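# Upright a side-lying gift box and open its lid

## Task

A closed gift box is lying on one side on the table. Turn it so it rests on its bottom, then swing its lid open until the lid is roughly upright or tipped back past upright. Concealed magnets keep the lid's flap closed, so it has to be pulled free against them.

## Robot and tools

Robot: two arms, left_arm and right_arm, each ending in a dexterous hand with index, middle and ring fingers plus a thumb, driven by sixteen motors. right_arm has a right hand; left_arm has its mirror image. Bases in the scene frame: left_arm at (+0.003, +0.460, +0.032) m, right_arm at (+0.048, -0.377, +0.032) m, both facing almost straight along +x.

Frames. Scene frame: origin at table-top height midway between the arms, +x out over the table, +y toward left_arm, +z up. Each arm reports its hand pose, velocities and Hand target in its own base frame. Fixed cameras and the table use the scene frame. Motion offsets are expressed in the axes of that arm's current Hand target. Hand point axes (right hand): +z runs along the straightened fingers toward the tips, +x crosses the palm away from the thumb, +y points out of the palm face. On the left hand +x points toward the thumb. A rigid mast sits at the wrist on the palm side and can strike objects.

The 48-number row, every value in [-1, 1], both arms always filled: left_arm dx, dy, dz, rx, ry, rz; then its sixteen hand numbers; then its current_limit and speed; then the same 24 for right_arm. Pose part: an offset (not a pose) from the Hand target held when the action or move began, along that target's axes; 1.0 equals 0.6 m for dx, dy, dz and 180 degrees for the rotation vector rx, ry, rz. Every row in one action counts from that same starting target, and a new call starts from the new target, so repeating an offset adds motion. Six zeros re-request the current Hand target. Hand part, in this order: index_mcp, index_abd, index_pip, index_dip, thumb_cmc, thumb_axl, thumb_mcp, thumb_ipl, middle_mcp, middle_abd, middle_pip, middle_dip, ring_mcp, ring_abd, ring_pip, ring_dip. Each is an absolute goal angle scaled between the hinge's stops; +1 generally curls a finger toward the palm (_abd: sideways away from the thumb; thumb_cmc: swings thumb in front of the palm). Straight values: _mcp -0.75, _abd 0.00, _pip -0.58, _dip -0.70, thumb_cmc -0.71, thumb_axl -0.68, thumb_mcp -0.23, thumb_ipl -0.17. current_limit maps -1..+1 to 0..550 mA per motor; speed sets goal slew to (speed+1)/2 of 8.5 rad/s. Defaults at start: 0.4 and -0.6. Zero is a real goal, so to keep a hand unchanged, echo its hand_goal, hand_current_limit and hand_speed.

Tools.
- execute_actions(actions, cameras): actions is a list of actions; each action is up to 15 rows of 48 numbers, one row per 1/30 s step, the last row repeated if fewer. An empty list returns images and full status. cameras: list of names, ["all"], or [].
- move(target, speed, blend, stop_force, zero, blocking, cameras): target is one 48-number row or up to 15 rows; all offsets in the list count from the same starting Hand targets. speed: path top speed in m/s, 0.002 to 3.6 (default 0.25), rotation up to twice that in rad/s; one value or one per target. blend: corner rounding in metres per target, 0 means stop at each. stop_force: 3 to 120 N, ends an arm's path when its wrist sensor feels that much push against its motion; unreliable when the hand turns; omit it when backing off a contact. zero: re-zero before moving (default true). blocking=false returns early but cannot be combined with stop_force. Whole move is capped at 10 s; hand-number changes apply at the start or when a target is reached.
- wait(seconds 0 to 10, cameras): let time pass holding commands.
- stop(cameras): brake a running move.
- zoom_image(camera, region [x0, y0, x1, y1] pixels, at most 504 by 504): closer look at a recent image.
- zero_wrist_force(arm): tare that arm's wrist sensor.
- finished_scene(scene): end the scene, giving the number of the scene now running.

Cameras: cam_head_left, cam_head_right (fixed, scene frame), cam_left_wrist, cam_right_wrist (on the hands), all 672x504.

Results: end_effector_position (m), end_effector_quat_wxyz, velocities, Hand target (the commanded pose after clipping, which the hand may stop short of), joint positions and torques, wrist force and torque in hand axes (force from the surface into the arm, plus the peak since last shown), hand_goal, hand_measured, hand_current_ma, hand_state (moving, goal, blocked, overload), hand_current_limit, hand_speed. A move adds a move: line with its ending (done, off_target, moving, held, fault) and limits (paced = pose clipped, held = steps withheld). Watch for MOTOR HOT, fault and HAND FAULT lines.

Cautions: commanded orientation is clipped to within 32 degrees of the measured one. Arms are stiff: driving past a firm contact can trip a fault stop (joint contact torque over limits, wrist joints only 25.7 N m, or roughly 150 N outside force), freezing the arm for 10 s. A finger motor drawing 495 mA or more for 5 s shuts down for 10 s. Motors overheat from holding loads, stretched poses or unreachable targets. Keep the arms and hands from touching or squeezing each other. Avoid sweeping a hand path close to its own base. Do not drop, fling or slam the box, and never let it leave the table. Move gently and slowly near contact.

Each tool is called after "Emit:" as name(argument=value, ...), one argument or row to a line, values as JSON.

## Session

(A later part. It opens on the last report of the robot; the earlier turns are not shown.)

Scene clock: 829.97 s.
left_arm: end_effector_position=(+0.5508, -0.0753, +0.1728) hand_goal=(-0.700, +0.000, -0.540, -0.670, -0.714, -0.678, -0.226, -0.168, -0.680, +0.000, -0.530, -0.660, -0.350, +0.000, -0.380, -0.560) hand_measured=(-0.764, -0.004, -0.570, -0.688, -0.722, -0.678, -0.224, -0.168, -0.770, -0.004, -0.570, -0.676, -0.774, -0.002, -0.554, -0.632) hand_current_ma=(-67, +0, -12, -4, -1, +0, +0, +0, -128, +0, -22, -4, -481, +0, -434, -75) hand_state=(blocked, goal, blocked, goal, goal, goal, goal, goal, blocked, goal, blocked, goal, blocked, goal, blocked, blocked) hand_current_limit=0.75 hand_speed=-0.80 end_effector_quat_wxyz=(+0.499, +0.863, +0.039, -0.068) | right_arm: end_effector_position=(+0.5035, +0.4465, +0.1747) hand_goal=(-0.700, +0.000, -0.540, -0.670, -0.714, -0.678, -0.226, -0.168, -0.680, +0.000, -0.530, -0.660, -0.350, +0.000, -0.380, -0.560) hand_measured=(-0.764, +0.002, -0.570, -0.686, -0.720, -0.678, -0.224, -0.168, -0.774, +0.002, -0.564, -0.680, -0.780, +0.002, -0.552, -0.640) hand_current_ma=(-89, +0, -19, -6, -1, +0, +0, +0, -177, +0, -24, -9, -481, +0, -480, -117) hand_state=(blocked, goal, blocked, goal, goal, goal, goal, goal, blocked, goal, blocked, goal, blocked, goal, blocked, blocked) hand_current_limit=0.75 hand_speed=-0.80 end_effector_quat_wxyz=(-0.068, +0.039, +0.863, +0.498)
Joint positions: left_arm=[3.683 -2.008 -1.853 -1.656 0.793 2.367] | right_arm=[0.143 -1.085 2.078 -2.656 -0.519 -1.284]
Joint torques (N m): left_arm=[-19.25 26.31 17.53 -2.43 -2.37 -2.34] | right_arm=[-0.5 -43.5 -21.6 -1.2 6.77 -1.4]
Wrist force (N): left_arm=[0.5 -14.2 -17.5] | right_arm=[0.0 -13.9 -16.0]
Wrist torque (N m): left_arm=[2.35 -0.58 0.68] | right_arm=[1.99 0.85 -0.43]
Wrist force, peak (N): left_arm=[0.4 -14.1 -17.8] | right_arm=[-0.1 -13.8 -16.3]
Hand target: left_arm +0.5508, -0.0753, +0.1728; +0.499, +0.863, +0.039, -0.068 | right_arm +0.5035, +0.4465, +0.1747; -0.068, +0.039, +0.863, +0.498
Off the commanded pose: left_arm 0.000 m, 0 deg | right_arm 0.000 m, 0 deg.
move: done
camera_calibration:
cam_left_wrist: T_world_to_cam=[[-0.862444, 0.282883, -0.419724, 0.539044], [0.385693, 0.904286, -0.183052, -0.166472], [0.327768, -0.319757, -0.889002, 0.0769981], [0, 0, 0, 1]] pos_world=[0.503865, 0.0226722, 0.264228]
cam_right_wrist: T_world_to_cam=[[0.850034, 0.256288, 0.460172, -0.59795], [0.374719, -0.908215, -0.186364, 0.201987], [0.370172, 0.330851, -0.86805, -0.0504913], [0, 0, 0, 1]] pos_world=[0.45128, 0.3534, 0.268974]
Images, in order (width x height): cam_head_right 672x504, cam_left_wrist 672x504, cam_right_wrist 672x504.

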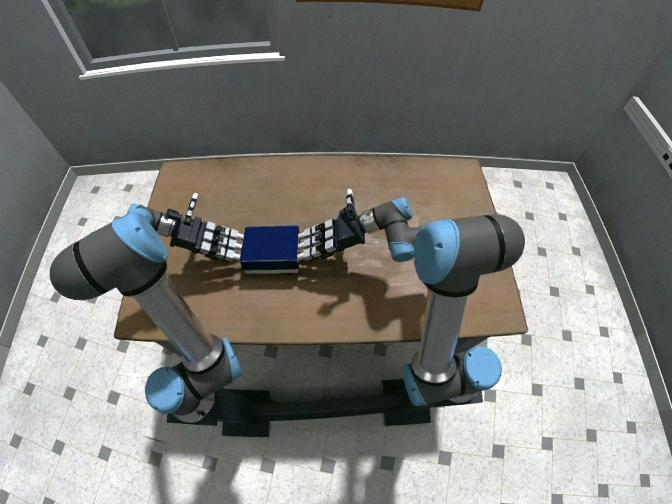

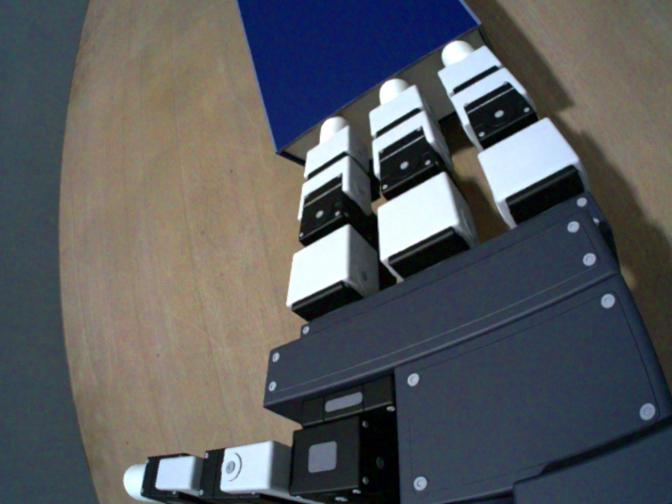

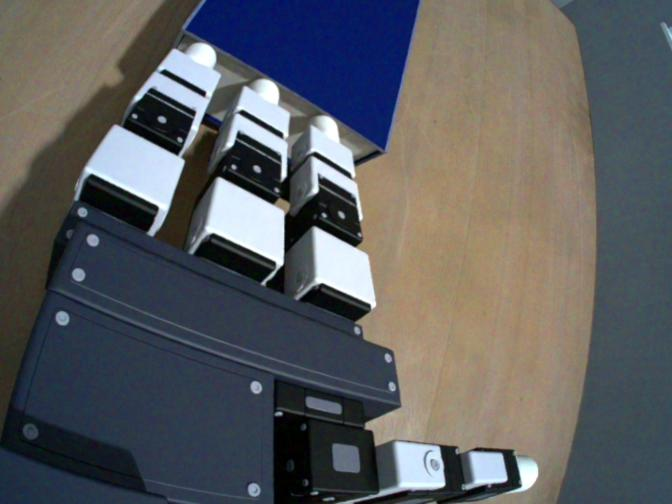

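Emit:
move(
  target=[0,0,0,0,0,0,-0.70,0,-0.54,-0.67,-0.714,-0.678,-0.226,-0.168,-0.68,0,-0.53,-0.66,-0.65,0.4,-0.5,-0.64,0.78,-0.8, 0,0,0,0,0,0,-0.70,0,-0.54,-0.67,-0.714,-0.678,-0.226,-0.168,-0.68,0,-0.53,-0.66,-0.65,0.4,-0.5,-0.64,0.78,-0.8],
  cameras=["cam_right_wrist","cam_left_wrist","cam_head_right"],
)

Emit:
zoom_image(
  camera="cam_right_wrist",
  region=[160, 0, 340, 130],
)

Emit:
zoom_image(
  camera="cam_head_right",
  region=[200, 200, 340, 310],
)

Scene clock: 873.87 s.
left_arm: end_effector_position=(+0.5508, -0.0753, +0.1728) hand_goal=(-0.700, +0.000, -0.540, -0.670, -0.714, -0.678, -0.226, -0.168, -0.680, +0.000, -0.530, -0.660, -0.650, +0.400, -0.500, -0.640) hand_measured=(-0.762, +0.020, -0.570, -0.688, -0.722, -0.678, -0.224, -0.168, -0.768, +0.044, -0.570, -0.676, -0.746, +0.308, -0.554, -0.662) hand_current_ma=(-62, +5, -12, -4, -1, +0, +0, +0, -123, +22, -22, -3, -148, -93, -41, -6) hand_state=(blocked, blocked, blocked, goal, goal, goal, goal, goal, blocked, blocked, blocked, goal, blocked, blocked, blocked, blocked) hand_current_limit=0.78 hand_speed=-0.80 end_effector_quat_wxyz=(+0.499, +0.863, +0.039, -0.068) | right_arm: end_effector_position=(+0.5035, +0.4465, +0.1747) hand_goal=(-0.700, +0.000, -0.540, -0.670, -0.714, -0.678, -0.226, -0.168, -0.680, +0.000, -0.530, -0.660, -0.650, +0.400, -0.500, -0.640) hand_measured=(-0.764, +0.024, -0.570, -0.686, -0.720, -0.678, -0.224, -0.168, -0.772, +0.044, -0.564, -0.678, -0.748, +0.292, -0.548, -0.662) hand_current_ma=(-88, +10, -19, -6, -1, +0, +0, +0, -168, +31, -24, -9, -192, -158, -48, -12) hand_state=(blocked, blocked, blocked, goal, goal, goal, goal, goal, blocked, blocked, blocked, goal, blocked, blocked, blocked, blocked) hand_current_limit=0.78 hand_speed=-0.80 end_effector_quat_wxyz=(-0.068, +0.039, +0.863, +0.498)
Joint positions: left_arm=[3.683 -2.008 -1.853 -1.656 0.793 2.367] | right_arm=[0.144 -1.085 2.078 -2.656 -0.519 -1.284]
Joint torques (N m): left_arm=[-9.66 27.23 8.02 0.73 -2.2 -1.62] | right_arm=[10.06 -42.82 -19.28 -1.24 5.66 -1.29]
Wrist force (N): left_arm=[-0.2 -7.7 -6.4] | right_arm=[-0.3 -6.3 -5.1]
Wrist torque (N m): left_arm=[0.98 -0.10 0.32] | right_arm=[0.64 0.23 -0.12]
Wrist force, peak (N): left_arm=[0.3 -14.2 -17.9] | right_arm=[-0.1 -14.1 -16.3]
Hand target: left_arm +0.5508, -0.0753, +0.1728; +0.499, +0.863, +0.039, -0.068 | right_arm +0.5035, +0.4465, +0.1747; -0.068, +0.039, +0.863, +0.498
Off the commanded pose: left_arm 0.000 m, 0 deg | right_arm 0.000 m, 0 deg.
move: done
camera_calibration:
cam_left_wrist: T_world_to_cam=[[-0.862479, 0.282864, -0.419664, 0.539075], [0.385699, 0.904256, -0.183184, -0.166349], [0.327668, -0.319857, -0.889003, 0.0770185], [0, 0, 0, 1]] pos_world=[0.503865, 0.0225721, 0.264227]
cam_right_wrist: T_world_to_cam=[[0.849993, 0.256356, 0.46021, -0.597966], [0.374825, -0.908163, -0.186406, 0.201932], [0.370159, 0.330942, -0.868021, -0.0505252], [0, 0, 0, 1]] pos_world=[0.45128, 0.3534, 0.268974]
Images, in order (width x height): cam_head_right 672x504, cam_left_wrist 672x504, cam_right_wrist 672x504.

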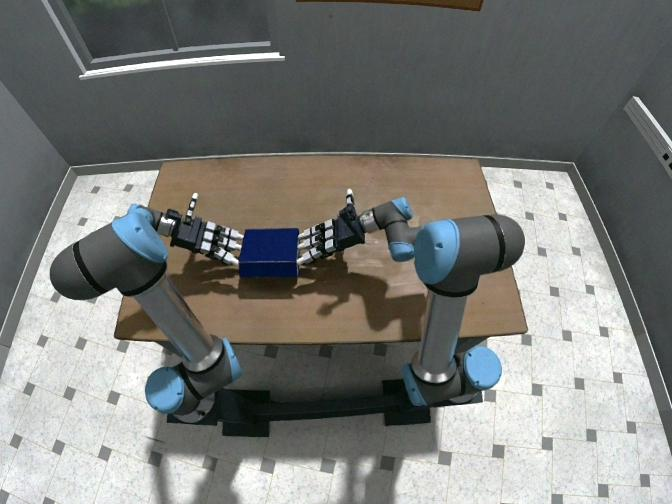

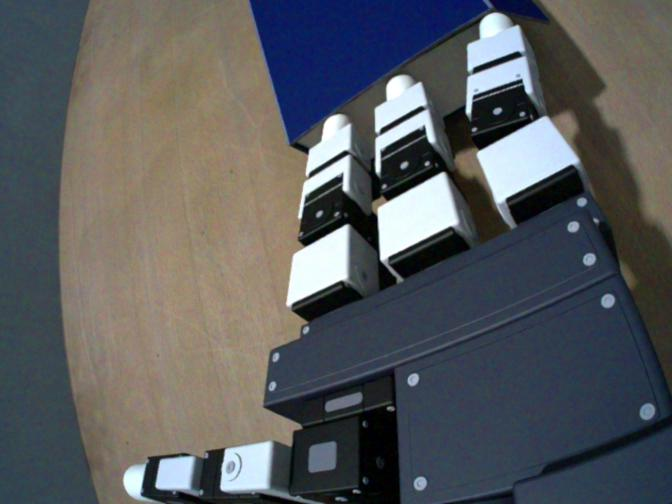

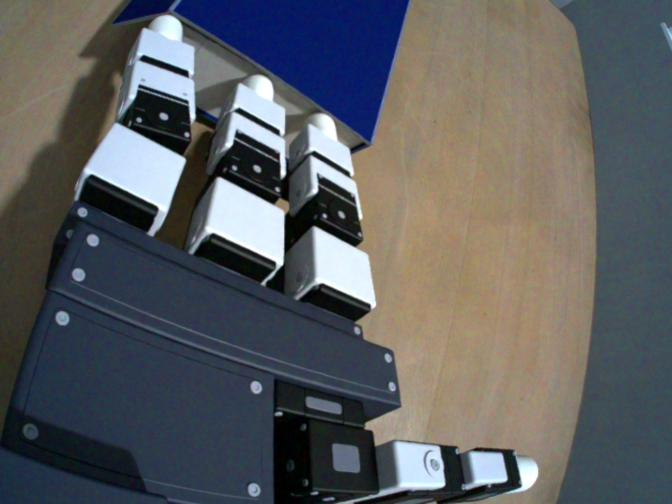

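Scaled by 2.800 from the camera's 672x504 image, which has a finer 960x720 frame.

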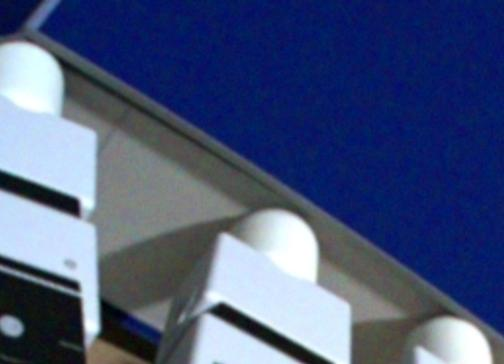

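Scaled by 3.600 from the camera's 672x504 image, which has a finer 960x720 frame.

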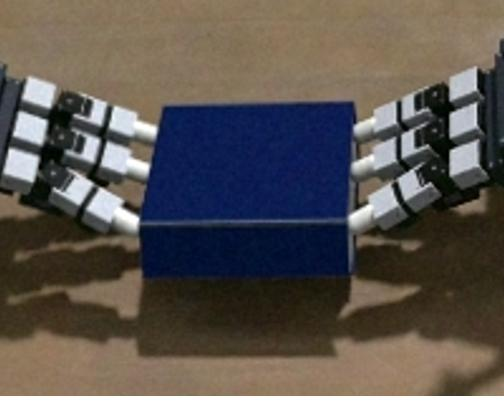

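Emit:
move(
  target=[0,0,0,0,0,0,-0.70,0,-0.54,-0.67,-0.714,-0.678,-0.226,-0.168,-0.68,0,-0.53,-0.66,-0.5,0.45,-0.42,-0.58,0.78,-0.85, 0,0,0,0,0,0,-0.70,0,-0.54,-0.67,-0.714,-0.678,-0.226,-0.168,-0.68,0,-0.53,-0.66,-0.5,0.45,-0.42,-0.58,0.78,-0.85],
  cameras=["cam_right_wrist","cam_left_wrist","cam_head_right"],
)

Emit:
zoom_image(
  camera="cam_right_wrist",
  region=[100, 0, 340, 130],
)

Emit:
zoom_image(
  camera="cam_head_right",
  region=[200, 200, 340, 310],
)

Scene clock: 882.73 s.
left_arm: end_effector_position=(+0.5508, -0.0753, +0.1728) hand_goal=(-0.700, +0.000, -0.540, -0.670, -0.714, -0.678, -0.226, -0.168, -0.680, +0.000, -0.530, -0.660, -0.500, +0.450, -0.420, -0.580) hand_measured=(-0.760, -0.008, -0.570, -0.688, -0.722, -0.678, -0.224, -0.168, -0.768, +0.024, -0.570, -0.676, -0.530, +0.436, -0.434, -0.588) hand_current_ma=(-57, -1, -12, -4, -1, +0, +0, +0, -123, +7, -23, -4, -15, -2, -3, -1) hand_state=(blocked, goal, blocked, goal, goal, goal, goal, goal, blocked, blocked, blocked, goal, blocked, goal, goal, goal) hand_current_limit=0.78 hand_speed=-0.85 end_effector_quat_wxyz=(+0.499, +0.863, +0.039, -0.068) | right_arm: end_effector_position=(+0.5035, +0.4465, +0.1747) hand_goal=(-0.700, +0.000, -0.540, -0.670, -0.714, -0.678, -0.226, -0.168, -0.680, +0.000, -0.530, -0.660, -0.500, +0.450, -0.420, -0.580) hand_measured=(-0.764, -0.006, -0.570, -0.686, -0.720, -0.678, -0.224, -0.168, -0.770, +0.016, -0.564, -0.678, -0.534, +0.434, -0.434, -0.588) hand_current_ma=(-88, -1, -19, -6, -1, +0, +0, +0, -166, +5, -24, -9, -29, -5, -4, -2) hand_state=(blocked, goal, blocked, goal, goal, goal, goal, goal, blocked, goal, blocked, goal, blocked, goal, goal, goal) hand_current_limit=0.78 hand_speed=-0.85 end_effector_quat_wxyz=(-0.068, +0.039, +0.863, +0.498)
Joint positions: left_arm=[3.683 -2.008 -1.853 -1.656 0.793 2.367] | right_arm=[0.144 -1.085 2.078 -2.656 -0.519 -1.284]
Joint torques (N m): left_arm=[4.85 33.26 9.15 0.56 -2.04 -0.94] | right_arm=[-5.52 -38.95 -8.43 -1.24 4.11 -1.35]
Wrist force (N): left_arm=[-0.3 -6.6 -3.2] | right_arm=[-0.6 -4.5 -3.2]
Wrist torque (N m): left_arm=[0.62 0.19 0.15] | right_arm=[0.49 0.00 0.03]
Wrist force, peak (N): left_arm=[-0.4 -8.9 -9.5] | right_arm=[-0.5 -8.2 -8.3]
Hand target: left_arm +0.5508, -0.0753, +0.1728; +0.499, +0.863, +0.039, -0.068 | right_arm +0.5035, +0.4465, +0.1747; -0.068, +0.039, +0.863, +0.498
Off the commanded pose: left_arm 0.000 m, 0 deg | right_arm 0.000 m, 0 deg.
move: done
camera_calibration:
cam_left_wrist: T_world_to_cam=[[-0.862444, 0.282883, -0.419724, 0.539002], [0.385693, 0.904286, -0.183052, -0.16649], [0.327768, -0.319757, -0.889002, 0.0769092], [0, 0, 0, 1]] pos_world=[0.503865, 0.0226722, 0.264128]
cam_right_wrist: T_world_to_cam=[[0.849993, 0.256356, 0.46021, -0.597966], [0.374825, -0.908163, -0.186406, 0.201932], [0.370159, 0.330942, -0.868021, -0.0505252], [0, 0, 0, 1]] pos_world=[0.45128, 0.3534, 0.268974]
Images, in order (width x height): cam_head_right 672x504, cam_left_wrist 672x504, cam_right_wrist 672x504.

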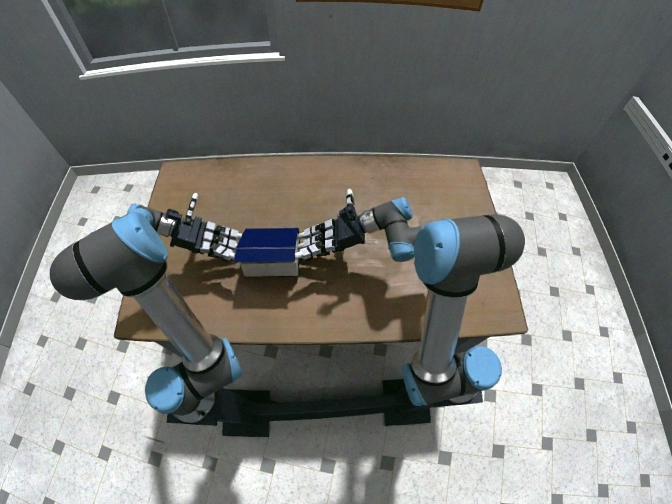

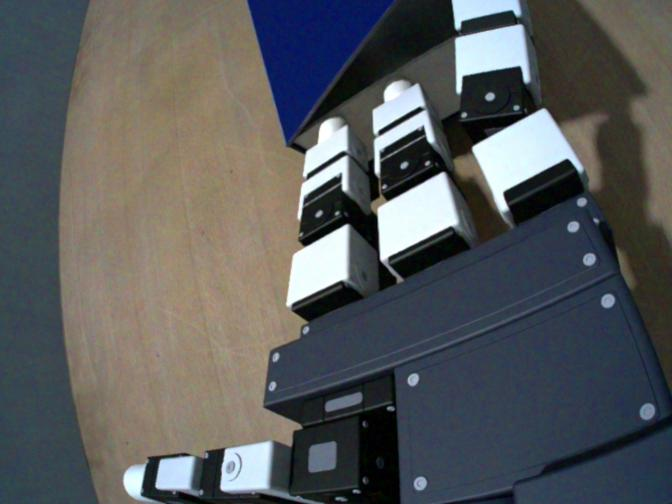

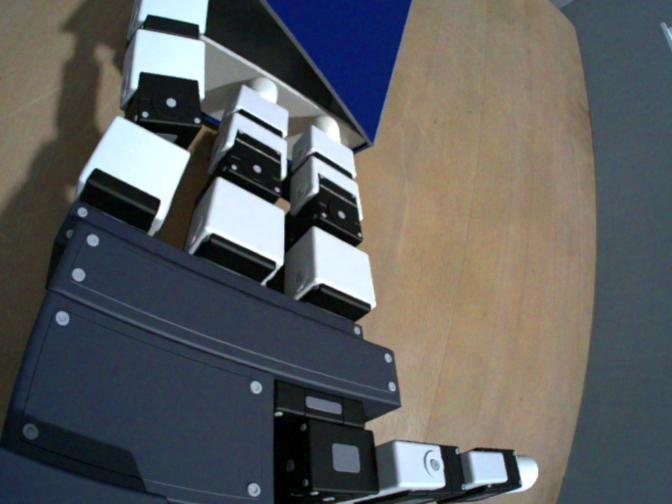

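Scaled by 2.100 from the camera's 672x504 image, which has a finer 960x720 frame.

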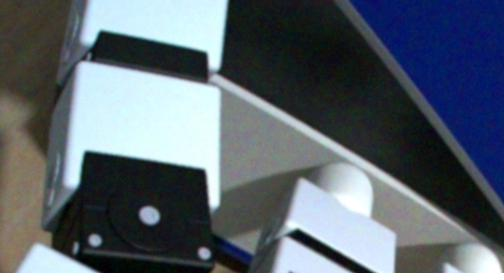

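Scaled by 3.600 from the camera's 672x504 image, which has a finer 960x720 frame.

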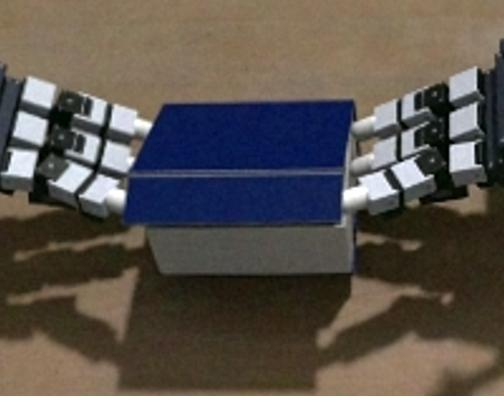

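Emit:
move(
  target=[-0.0189,-0.0112,0.0065,0,0.0167,0.0289,-0.70,0,-0.54,-0.67,-0.714,-0.678,-0.226,-0.168,-0.68,0,-0.53,-0.66,-0.42,0.45,-0.40,-0.56,0.78,-0.8, 0.0188,-0.013,0.0075,0,-0.0167,-0.0289,-0.70,0,-0.54,-0.67,-0.714,-0.678,-0.226,-0.168,-0.68,0,-0.53,-0.66,-0.42,0.45,-0.40,-0.56,0.78,-0.8],
  speed=0.04,
  cameras=["cam_right_wrist","cam_head_left","cam_head_right"],
)

Emit:
zoom_image(
  camera="cam_head_left",
  region=[200, 200, 340, 310],
)

Emit:
zoom_image(
  camera="cam_head_right",
  region=[200, 200, 340, 310],
)

Scene clock: 908.73 s.
left_arm: end_effector_position=(+0.5384, -0.0753, +0.1669) hand_goal=(-0.700, +0.000, -0.540, -0.670, -0.714, -0.678, -0.226, -0.168, -0.680, +0.000, -0.530, -0.660, -0.420, +0.450, -0.400, -0.560) hand_measured=(-0.758, +0.000, -0.568, -0.680, -0.722, -0.678, -0.224, -0.168, -0.768, +0.032, -0.572, -0.676, -0.446, +0.448, -0.412, -0.566) hand_current_ma=(-56, +0, -12, -1, -1, +0, +0, +0, -123, +10, -24, -4, -11, +0, -2, -1) hand_state=(blocked, goal, blocked, goal, goal, goal, goal, goal, blocked, blocked, blocked, goal, blocked, goal, goal, goal) hand_current_limit=0.78 hand_speed=-0.80 end_effector_quat_wxyz=(+0.500, +0.866, +0.013, -0.023) | right_arm: end_effector_position=(+0.4910, +0.4465, +0.1676) hand_goal=(-0.700, +0.000, -0.540, -0.670, -0.714, -0.678, -0.226, -0.168, -0.680, +0.000, -0.530, -0.660, -0.420, +0.450, -0.400, -0.560) hand_measured=(-0.764, +0.004, -0.570, -0.676, -0.720, -0.678, -0.224, -0.168, -0.770, +0.024, -0.564, -0.678, -0.450, +0.448, -0.412, -0.568) hand_current_ma=(-88, +0, -19, -1, -1, +0, +0, +0, -166, +10, -25, -9, -22, +0, -4, -2) hand_state=(blocked, goal, blocked, goal, goal, goal, goal, goal, blocked, blocked, blocked, goal, blocked, goal, goal, goal) hand_current_limit=0.78 hand_speed=-0.80 end_effector_quat_wxyz=(-0.023, +0.013, +0.866, +0.500)
Joint positions: left_arm=[3.699 -1.991 -1.918 -1.57 0.766 2.439] | right_arm=[0.148 -1.059 2.124 -2.836 -0.535 -1.278]
Joint torques (N m): left_arm=[6.3 42.1 5.48 1.19 -3.82 1.96] | right_arm=[15.39 -18.88 -5.9 -4.59 0.21 1.52]
Wrist force (N): left_arm=[-2.7 -6.3 -10.8] | right_arm=[2.0 -4.4 -10.7]
Wrist torque (N m): left_arm=[1.18 0.12 -0.12] | right_arm=[0.97 0.00 0.00]
Wrist force, peak (N): left_arm=[-2.7 -6.3 -10.8] | right_arm=[1.8 -4.4 -10.9]
Hand target: left_arm +0.5384, -0.0753, +0.1669; +0.500, +0.866, +0.013, -0.023 | right_arm +0.4910, +0.4465, +0.1676; -0.023, +0.013, +0.866, +0.500
Off the commanded pose: left_arm 0.000 m, 0 deg | right_arm 0.000 m, 0 deg.
move: done
camera_calibration:
cam_right_wrist: T_world_to_cam=[[0.79726, 0.256312, 0.546517, -0.572537], [0.392209, -0.908179, -0.146227, 0.189971], [0.458855, 0.33093, -0.824583, -0.102815], [0, 0, 0, 1]] pos_world=[0.42913, 0.3533, 0.255901]
Images, in order (width x height): cam_head_left 672x504, cam_head_right 672x504, cam_right_wrist 672x504.

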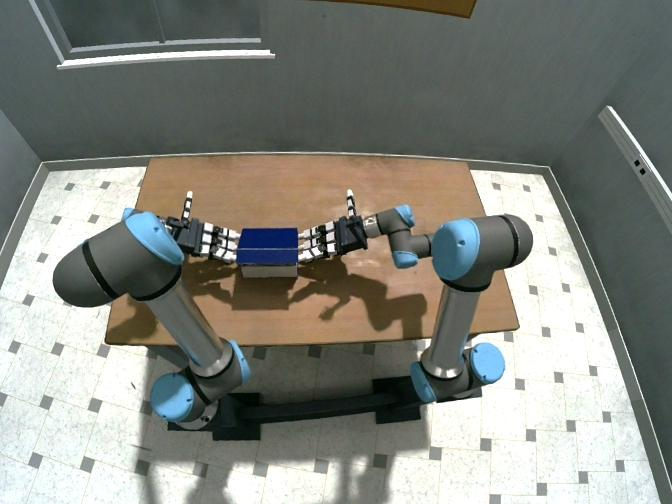

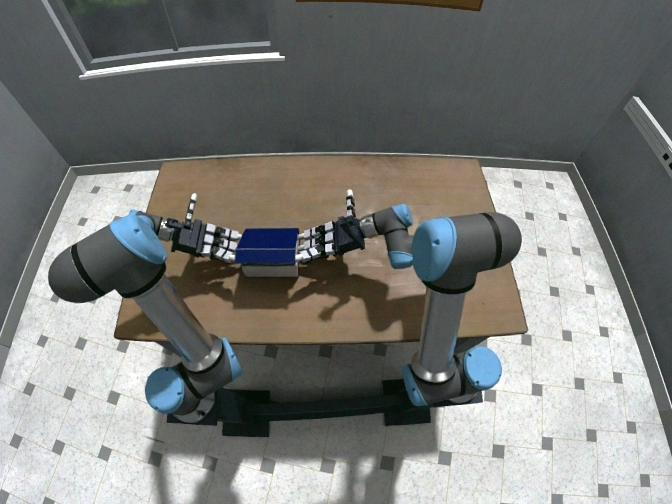

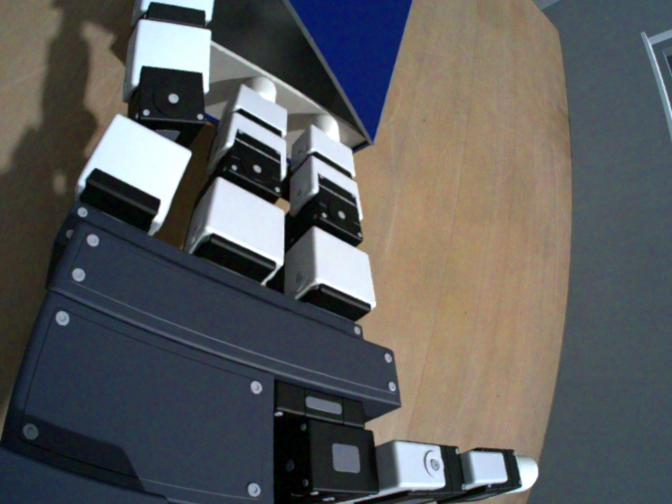

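Scaled by 3.600 from the camera's 672x504 image, which has a finer 960x720 frame.

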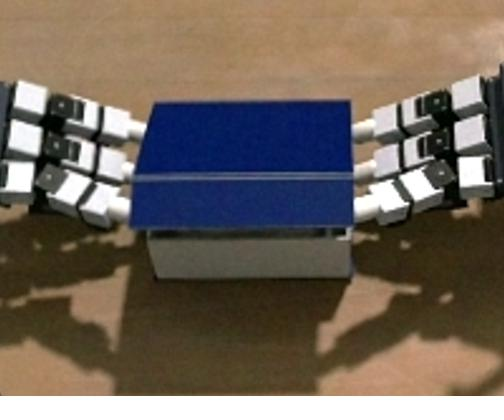

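Scaled by 3.600 from the camera's 672x504 image, which has a finer 960x720 frame.

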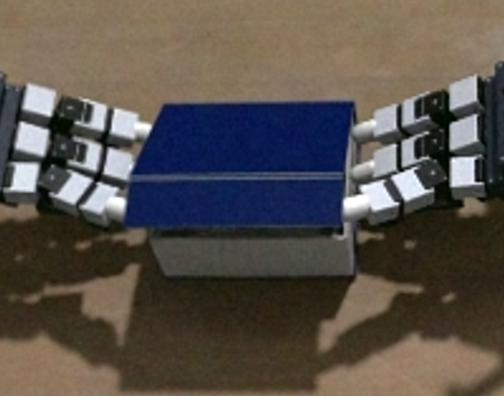

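Emit:
move(
  target=[0,0,0,0,0,0,-0.97,0,-0.576,-0.696,-0.714,-0.678,-0.226,-0.168,-0.97,0,-0.576,-0.696,-0.38,0.3,-0.38,-0.55,0.78,-0.8, 0,0,0,0,0,0,-0.97,0,-0.576,-0.696,-0.714,-0.678,-0.226,-0.168,-0.97,0,-0.576,-0.696,-0.38,0.3,-0.38,-0.55,0.78,-0.8],
)

Emit:
move(
  target=[0,0.01,0.0173,0,0,0,-0.97,0,-0.576,-0.696,-0.714,-0.678,-0.226,-0.168,-0.97,0,-0.576,-0.696,-0.38,0.3,-0.38,-0.55,0.78,-0.8, 0,0.01,0.0173,0,0,0,-0.97,0,-0.576,-0.696,-0.714,-0.678,-0.226,-0.168,-0.97,0,-0.576,-0.696,-0.38,0.3,-0.38,-0.55,0.78,-0.8],
  speed=0.04,
  stop_force=6,
  cameras=["all"],
)

Emit:
zoom_image(
  camera="cam_head_right",
  region=[200, 200, 340, 310],
)

Scene clock: 936.33 s.
left_arm: end_effector_position=(+0.5384, -0.0753, +0.1669) hand_goal=(-0.970, +0.000, -0.576, -0.696, -0.714, -0.678, -0.226, -0.168, -0.970, +0.000, -0.576, -0.696, -0.380, +0.300, -0.380, -0.550) hand_measured=(-0.974, +0.004, -0.578, -0.694, -0.722, -0.678, -0.224, -0.168, -0.974, +0.004, -0.582, -0.696, -0.406, +0.306, -0.392, -0.556) hand_current_ma=(+0, +0, +0, +0, -1, +0, +0, +0, +0, +0, -1, +0, -11, +0, -2, -1) hand_state=(goal, goal, goal, goal, goal, goal, goal, goal, goal, goal, goal, goal, blocked, goal, goal, goal) hand_current_limit=0.78 hand_speed=-0.80 end_effector_quat_wxyz=(+0.500, +0.866, +0.013, -0.023) | right_arm: end_effector_position=(+0.4909, +0.4465, +0.1676) hand_goal=(-0.970, +0.000, -0.576, -0.696, -0.714, -0.678, -0.226, -0.168, -0.970, +0.000, -0.576, -0.696, -0.380, +0.300, -0.380, -0.550) hand_measured=(-0.974, +0.004, -0.578, -0.694, -0.720, -0.678, -0.224, -0.168, -0.974, +0.004, -0.578, -0.696, -0.408, +0.308, -0.392, -0.556) hand_current_ma=(+0, +0, +0, +0, -1, +0, +0, +0, -1, +0, +0, +0, -21, +1, -4, -1) hand_state=(goal, goal, goal, goal, goal, goal, goal, goal, goal, goal, goal, goal, blocked, goal, goal, goal) hand_current_limit=0.78 hand_speed=-0.80 end_effector_quat_wxyz=(-0.023, +0.013, +0.866, +0.500)
Joint positions: left_arm=[3.699 -1.991 -1.918 -1.57 0.766 2.439] | right_arm=[0.148 -1.059 2.124 -2.836 -0.535 -1.278]
Joint torques (N m): left_arm=[6.83 41.57 16.5 1.77 0.65 1.92] | right_arm=[-0.86 -21.17 -4.99 -4.46 0.42 1.4]
Wrist force (N): left_arm=[-0.9 -2.0 0.1] | right_arm=[0.2 -0.4 0.1]
Wrist torque (N m): left_arm=[-0.01 0.15 -0.04] | right_arm=[-0.16 0.05 -0.09]
Wrist force, peak (N): left_arm=[-2.7 -6.5 -11.0] | right_arm=[1.8 -4.5 -11.0]
Hand target: left_arm +0.5384, -0.0753, +0.1669; +0.500, +0.866, +0.013, -0.023 | right_arm +0.4910, +0.4465, +0.1676; -0.023, +0.013, +0.866, +0.500
Off the commanded pose: left_arm 0.000 m, 0 deg | right_arm 0.000 m, 0 deg.
move: done

Scene clock: 937.80 s.
left_arm: end_effector_position=(+0.5384, -0.0873, +0.1669) hand_goal=(-0.970, +0.000, -0.576, -0.696, -0.714, -0.678, -0.226, -0.168, -0.970, +0.000, -0.576, -0.696, -0.380, +0.300, -0.380, -0.550) hand_measured=(-0.974, +0.004, -0.578, -0.694, -0.722, -0.678, -0.224, -0.168, -0.974, +0.004, -0.582, -0.696, -0.406, +0.304, -0.392, -0.556) hand_current_ma=(+0, +0, +0, +0, -1, +0, +0, +0, +0, +0, -1, +0, -11, +0, -2, +0) hand_state=(goal, goal, goal, goal, goal, goal, goal, goal, goal, goal, goal, goal, blocked, goal, goal, goal) hand_current_limit=0.78 hand_speed=-0.80 end_effector_quat_wxyz=(+0.500, +0.866, +0.013, -0.023) | right_arm: end_effector_position=(+0.4910, +0.4585, +0.1676) hand_goal=(-0.970, +0.000, -0.576, -0.696, -0.714, -0.678, -0.226, -0.168, -0.970, +0.000, -0.576, -0.696, -0.380, +0.300, -0.380, -0.550) hand_measured=(-0.974, +0.002, -0.578, -0.694, -0.720, -0.678, -0.224, -0.168, -0.974, +0.004, -0.578, -0.696, -0.408, +0.304, -0.392, -0.556) hand_current_ma=(+0, +0, +0, +0, -1, +0, +0, +0, -1, +0, +0, +0, -21, +0, -4, -1) hand_state=(goal, goal, goal, goal, goal, goal, goal, goal, goal, goal, goal, goal, blocked, goal, goal, goal) hand_current_limit=0.78 hand_speed=-0.80 end_effector_quat_wxyz=(-0.023, +0.013, +0.866, +0.500)
Joint positions: left_arm=[3.68 -1.984 -1.933 -1.547 0.752 2.418] | right_arm=[0.172 -1.042 2.108 -2.876 -0.54 -1.233]
Joint torques (N m): left_arm=[-12.04 43.17 8.15 2.35 -3.03 -2.3] | right_arm=[10.47 -20.35 -19.02 -4.49 -0.79 1.47]
Wrist force (N): left_arm=[-0.9 -2.3 0.2] | right_arm=[0.4 -0.7 0.2]
Wrist torque (N m): left_arm=[-0.04 0.18 0.08] | right_arm=[-0.20 -0.01 -0.10]
Wrist force, peak (N): left_arm=[-1.0 -2.4 0.4] | right_arm=[0.3 -0.9 0.0]
Hand target: left_arm +0.5384, -0.0873, +0.1669; +0.500, +0.866, +0.013, -0.023 | right_arm +0.4910, +0.4585, +0.1676; -0.023, +0.013, +0.866, +0.500
Off the commanded pose: left_arm 0.000 m, 0 deg | right_arm 0.000 m, 0 deg.
move: done
camera_calibration:
cam_left_wrist: T_world_to_cam=[[-0.813796, 0.282785, -0.507709, 0.517697], [0.402691, 0.904287, -0.141793, -0.167934], [0.419018, -0.31984, -0.84978, 0.0162858], [0, 0, 0, 1]] pos_world=[0.482101, 0.0106722, 0.252867]
cam_right_wrist: T_world_to_cam=[[0.797198, 0.256269, 0.546627, -0.575598], [0.392199, -0.908187, -0.146206, 0.200871], [0.458972, 0.330942, -0.824514, -0.106858], [0, 0, 0, 1]] pos_world=[0.429129, 0.3653, 0.255901]

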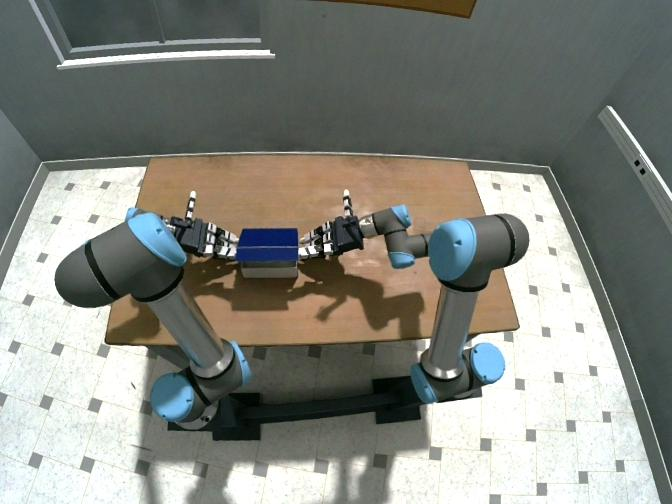

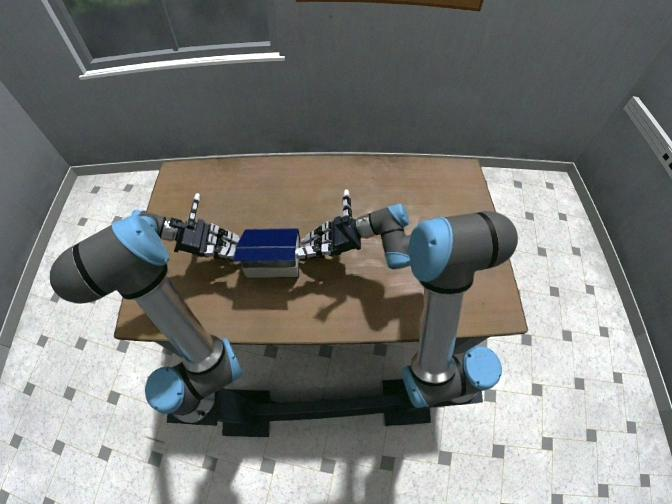

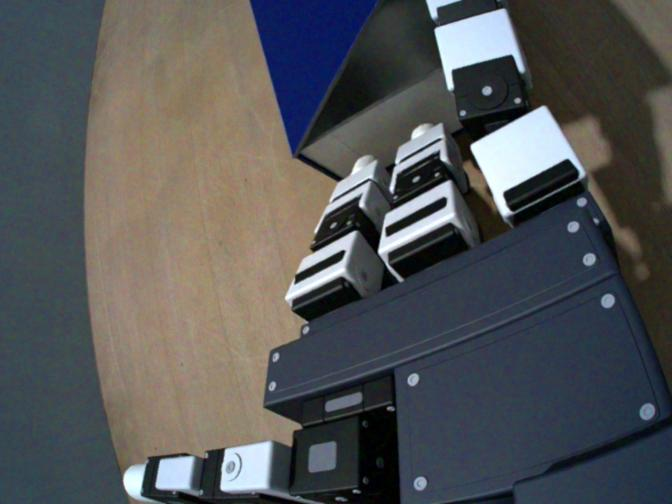

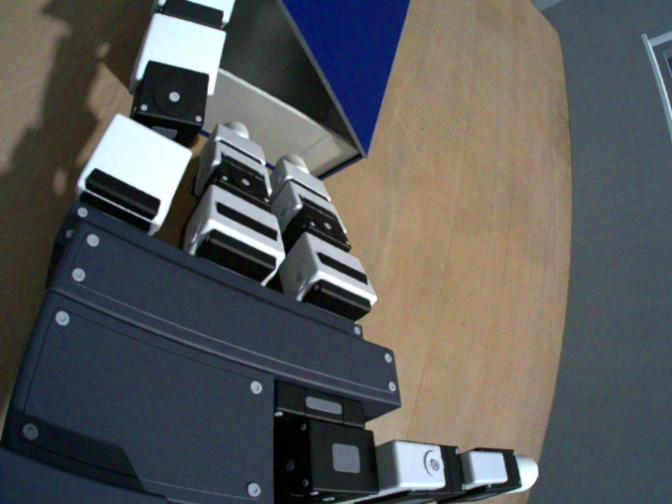

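Scaled by 3.600 from the camera's 672x504 image, which has a finer 960x720 frame.

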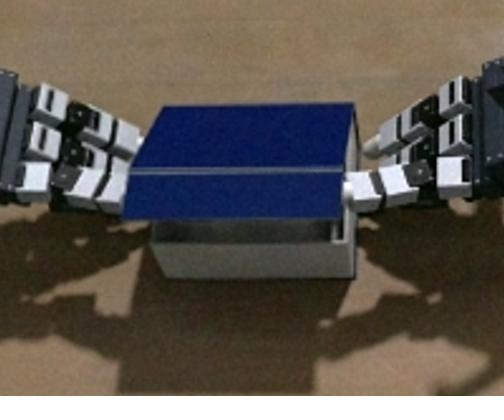

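Emit:
move(
  target=[0.0893,0.0217,-0.0125,0,-0.0694,-0.1203,-0.97,0,-0.576,-0.696,-0.714,-0.678,-0.226,-0.168,-0.97,0,-0.576,-0.696,-0.38,0.3,-0.38,-0.55,0.78,-0.8, -0.0912,0.0287,-0.0166,0,0.0694,0.1203,-0.97,0,-0.576,-0.696,-0.714,-0.678,-0.226,-0.168,-0.97,0,-0.576,-0.696,-0.38,0.3,-0.38,-0.55,0.78,-0.8],
  speed=0.1,
  cameras=["all"],
)

Emit:
zoom_image(
  camera="cam_head_right",
  region=[200, 190, 340, 300],
)

Emit:
zoom_image(
  camera="cam_head_left",
  region=[200, 190, 340, 300],
)

Scene clock: 953.13 s.
left_arm: end_effector_position=(+0.5927, -0.0873, +0.1791) hand_goal=(-0.970, +0.000, -0.576, -0.696, -0.714, -0.678, -0.226, -0.168, -0.970, +0.000, -0.576, -0.696, -0.380, +0.300, -0.380, -0.550) hand_measured=(-0.974, +0.002, -0.578, -0.694, -0.722, -0.678, -0.224, -0.168, -0.974, +0.002, -0.582, -0.696, -0.398, +0.300, -0.386, -0.554) hand_current_ma=(+0, +0, +0, +0, -1, +0, +0, +0, +0, +0, -1, +0, -6, +0, -1, +0) hand_state=(goal, goal, goal, goal, goal, goal, goal, goal, goal, goal, goal, goal, goal, goal, goal, goal) hand_current_limit=0.78 hand_speed=-0.80 end_effector_quat_wxyz=(+0.485, +0.840, +0.121, -0.209) | right_arm: end_effector_position=(+0.5466, +0.4585, +0.1846) hand_goal=(-0.970, +0.000, -0.576, -0.696, -0.714, -0.678, -0.226, -0.168, -0.970, +0.000, -0.576, -0.696, -0.380, +0.300, -0.380, -0.550) hand_measured=(-0.974, +0.002, -0.578, -0.694, -0.720, -0.678, -0.224, -0.168, -0.974, +0.002, -0.578, -0.696, -0.408, +0.296, -0.390, -0.556) hand_current_ma=(-1, +0, +0, +0, -1, +0, +0, +0, -1, +0, +0, +0, -19, -1, -3, -1) hand_state=(goal, goal, goal, goal, goal, goal, goal, goal, goal, goal, goal, goal, blocked, goal, goal, goal) hand_current_limit=0.78 hand_speed=-0.80 end_effector_quat_wxyz=(-0.210, +0.121, +0.840, +0.485)
Joint positions: left_arm=[3.616 -2.102 -1.643 -1.908 0.845 2.14] | right_arm=[0.15 -1.074 1.876 -2.143 -0.471 -1.277]
Joint torques (N m): left_arm=[-11.14 30.65 24.8 -0.97 1.25 -2.25] | right_arm=[-10.89 -23.79 -22.65 -0.39 4.24 -1.65]
Wrist force (N): left_arm=[0.0 -2.2 -0.2] | right_arm=[-0.1 -0.1 0.5]
Wrist torque (N m): left_arm=[-0.07 0.17 0.09] | right_arm=[-0.11 0.01 0.20]
Wrist force, peak (N): left_arm=[-0.9 -2.6 0.2] | right_arm=[0.6 -0.8 0.3]
Hand target: left_arm +0.5927, -0.0873, +0.1791; +0.485, +0.840, +0.121, -0.209 | right_arm +0.5466, +0.4585, +0.1846; -0.210, +0.121, +0.840, +0.485
Off the commanded pose: left_arm 0.000 m, 0 deg | right_arm 0.000 m, 0 deg.
move: done
camera_calibration:
cam_left_wrist: T_world_to_cam=[[-0.952139, 0.28269, -0.116265, 0.579985], [0.304959, 0.90438, -0.29849, -0.102003], [0.0207681, -0.31966, -0.947305, 0.257395], [0, 0, 0, 1]] pos_world=[0.577987, 0.0105727, 0.280817]
cam_right_wrist: T_world_to_cam=[[0.953539, 0.256174, 0.15855, -0.643023], [0.293567, -0.90832, -0.297948, 0.263597], [0.0676872, 0.33065, -0.941323, 0.11721], [0, 0, 0, 1]] pos_world=[0.527831, 0.365401, 0.290822]

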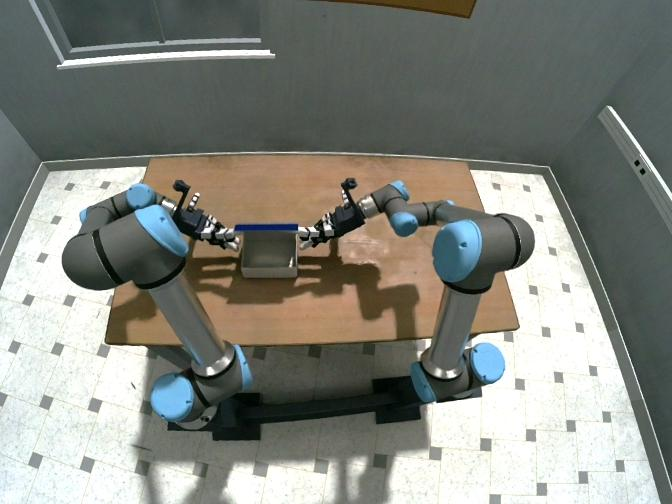

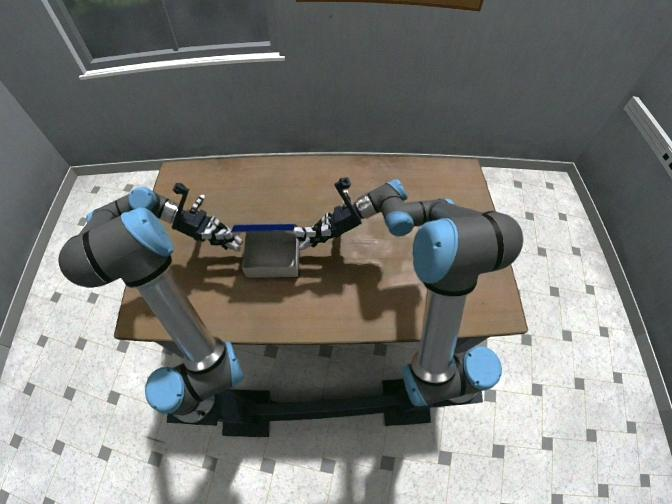

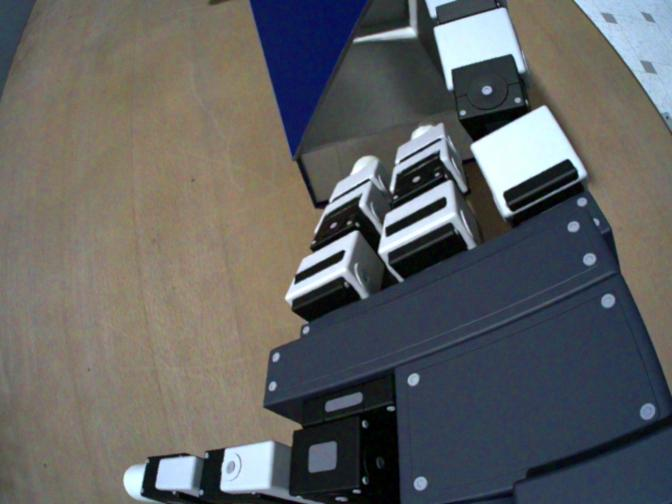

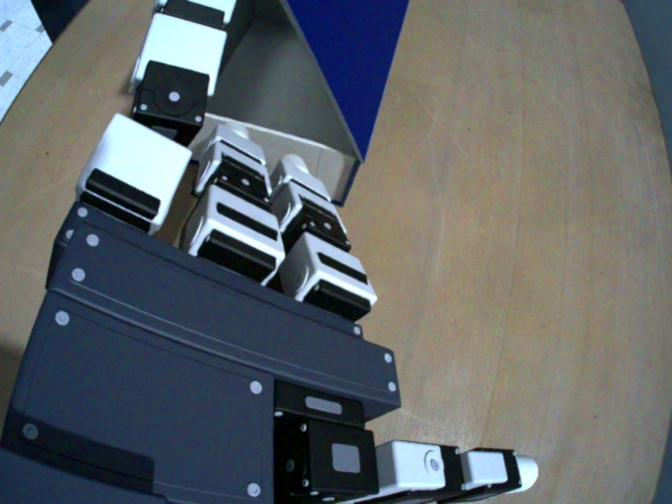

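Scaled by 3.600 from the camera's 672x504 image, which has a finer 960x720 frame.

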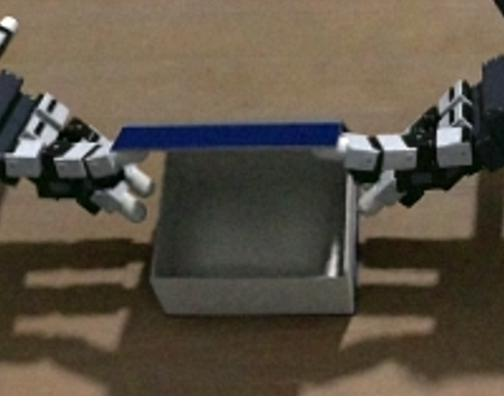

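Scaled by 3.600 from the camera's 672x504 image, which has a finer 960x720 frame.

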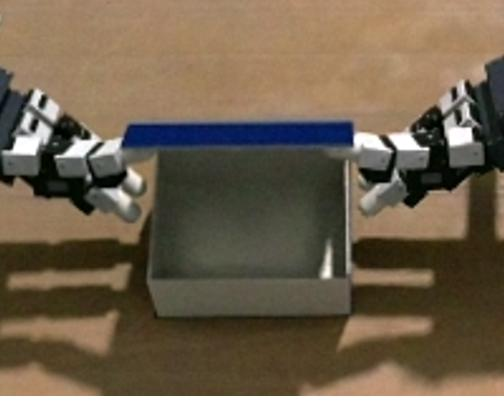

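Emit:
move(
  target=[0.1082,0.0219,-0.0127,0,-0.0833,-0.1443,-0.97,0,-0.576,-0.696,-0.714,-0.678,-0.226,-0.168,-0.97,0,-0.576,-0.696,-0.38,0.3,-0.38,-0.55,0.78,-0.8, -0.1107,0.0305,-0.0176,0,0.0833,0.1443,-0.97,0,-0.576,-0.696,-0.714,-0.678,-0.226,-0.168,-0.97,0,-0.576,-0.696,-0.38,0.3,-0.38,-0.55,0.78,-0.8],
  speed=0.1,
  cameras=["all"],
)

Emit:
zoom_image(
  camera="cam_head_right",
  region=[200, 190, 340, 300],
)

Emit:
zoom_image(
  camera="cam_head_left",
  region=[200, 190, 340, 300],
)

Scene clock: 967.70 s.
left_arm: end_effector_position=(+0.6571, -0.0873, +0.1621) hand_goal=(-0.970, +0.000, -0.576, -0.696, -0.714, -0.678, -0.226, -0.168, -0.970, +0.000, -0.576, -0.696, -0.380, +0.300, -0.380, -0.550) hand_measured=(-0.974, +0.000, -0.578, -0.694, -0.722, -0.678, -0.224, -0.168, -0.974, +0.000, -0.582, -0.696, -0.392, +0.300, -0.384, -0.554) hand_current_ma=(+0, +0, +0, +0, -1, +0, +0, +0, +0, +0, +0, +0, -2, +0, +0, +0) hand_state=(goal, goal, goal, goal, goal, goal, goal, goal, goal, goal, goal, goal, goal, goal, goal, goal) hand_current_limit=0.78 hand_speed=-0.80 end_effector_quat_wxyz=(+0.437, +0.758, +0.242, -0.420) | right_arm: end_effector_position=(+0.6152, +0.4586, +0.1721) hand_goal=(-0.970, +0.000, -0.576, -0.696, -0.714, -0.678, -0.226, -0.168, -0.970, +0.000, -0.576, -0.696, -0.380, +0.300, -0.380, -0.550) hand_measured=(-0.974, +0.000, -0.578, -0.694, -0.720, -0.678, -0.224, -0.168, -0.974, +0.000, -0.578, -0.696, -0.392, +0.296, -0.384, -0.554) hand_current_ma=(-1, +0, +0, +0, -1, +0, +0, +0, -1, +0, +0, +0, -5, +0, -1, +0) hand_state=(goal, goal, goal, goal, goal, goal, goal, goal, goal, goal, goal, goal, goal, goal, goal, goal) hand_current_limit=0.78 hand_speed=-0.80 end_effector_quat_wxyz=(-0.420, +0.242, +0.758, +0.437)
Joint positions: left_arm=[3.557 -2.345 -1.244 -2.349 0.9 1.848] | right_arm=[0.129 -0.903 1.46 -1.266 -0.42 -1.403]
Joint torques (N m): left_arm=[-11.15 39.39 26.28 -1.74 1.61 -2.35] | right_arm=[-11.21 -30.78 -24.19 0.91 -1.41 -1.82]
Wrist force (N): left_arm=[1.0 -1.8 -0.9] | right_arm=[-0.8 0.1 0.6]
Wrist torque (N m): left_arm=[-0.05 0.16 0.14] | right_arm=[-0.17 0.20 0.25]
Wrist force, peak (N): left_arm=[1.1 -2.2 -1.0] | right_arm=[-0.8 0.6 0.7]
Hand target: left_arm +0.6572, -0.0873, +0.1621; +0.437, +0.758, +0.242, -0.420 | right_arm +0.6152, +0.4586, +0.1721; -0.420, +0.242, +0.758, +0.437
Off the commanded pose: left_arm 0.000 m, 0 deg | right_arm 0.000 m, 0 deg.
move: done
camera_calibration:
cam_left_wrist: T_world_to_cam=[[-0.882717, 0.282784, 0.375291, 0.514071], [0.114978, 0.904356, -0.411, 0.0163275], [-0.455621, -0.319646, -0.830804, 0.534058], [0, 0, 0, 1]] pos_world=[0.69523, 0.0105725, 0.257482]
cam_right_wrist: T_world_to_cam=[[0.905104, 0.256134, -0.339384, -0.590969], [0.105404, -0.908443, -0.404502, 0.37393], [-0.411918, 0.330344, -0.849233, 0.380088], [0, 0, 0, 1]] pos_world=[0.65204, 0.365501, 0.273473]

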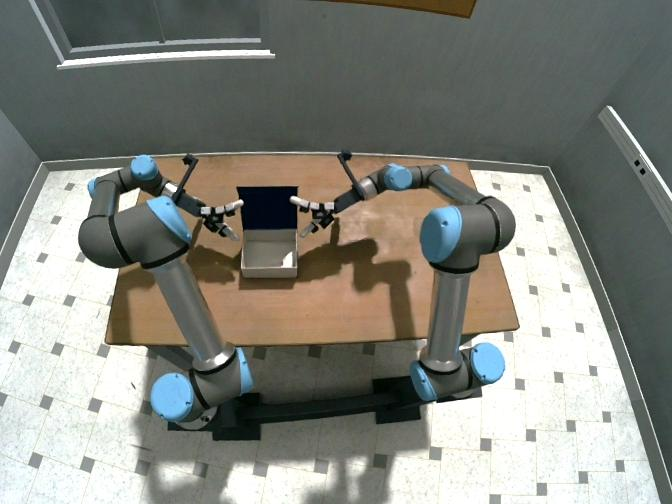

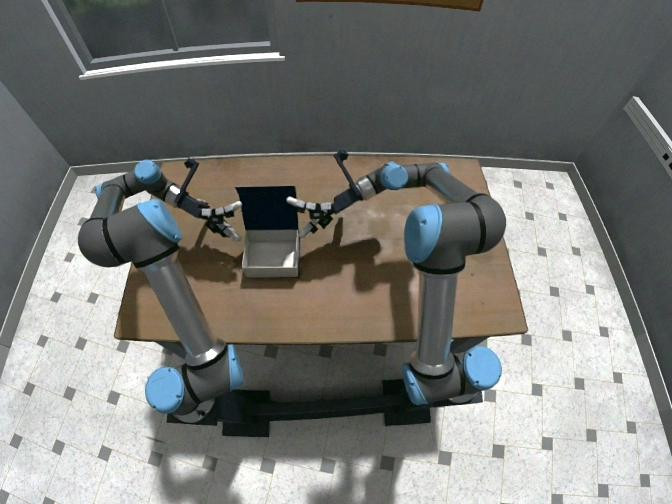

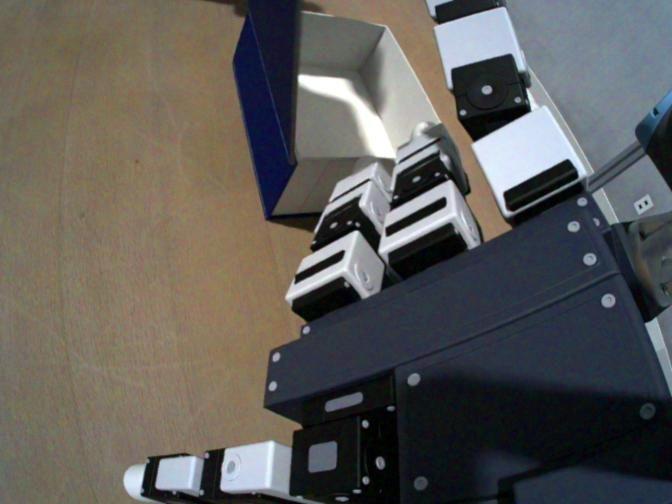

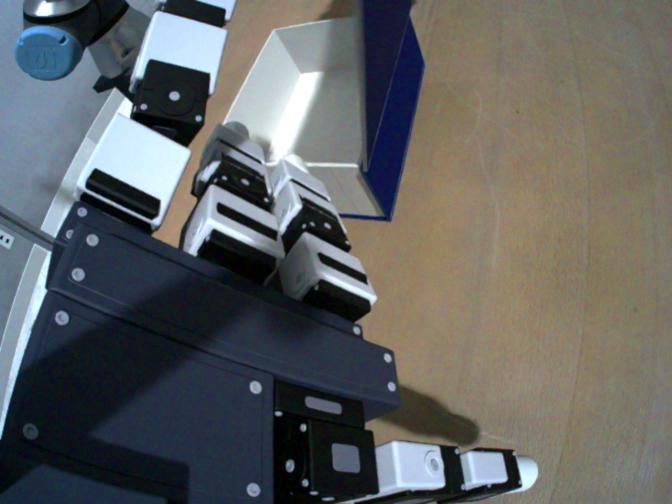

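Scaled by 3.600 from the camera's 672x504 image, which has a finer 960x720 frame.

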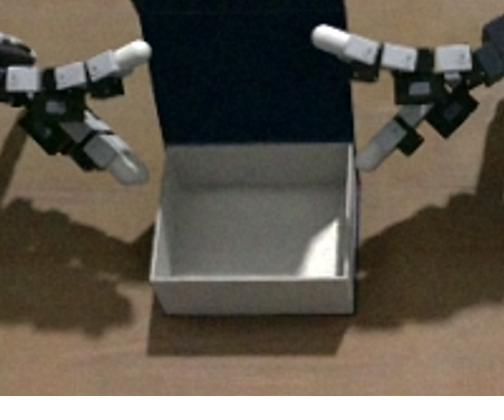

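Scaled by 3.600 from the camera's 672x504 image, which has a finer 960x720 frame.

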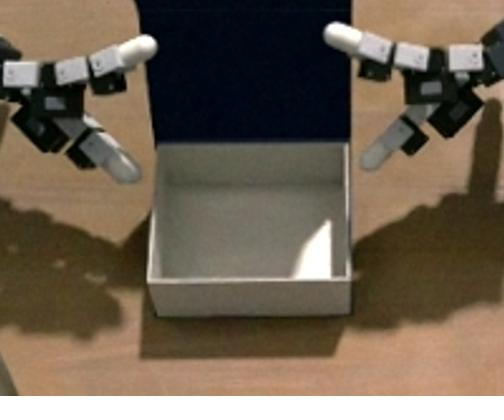

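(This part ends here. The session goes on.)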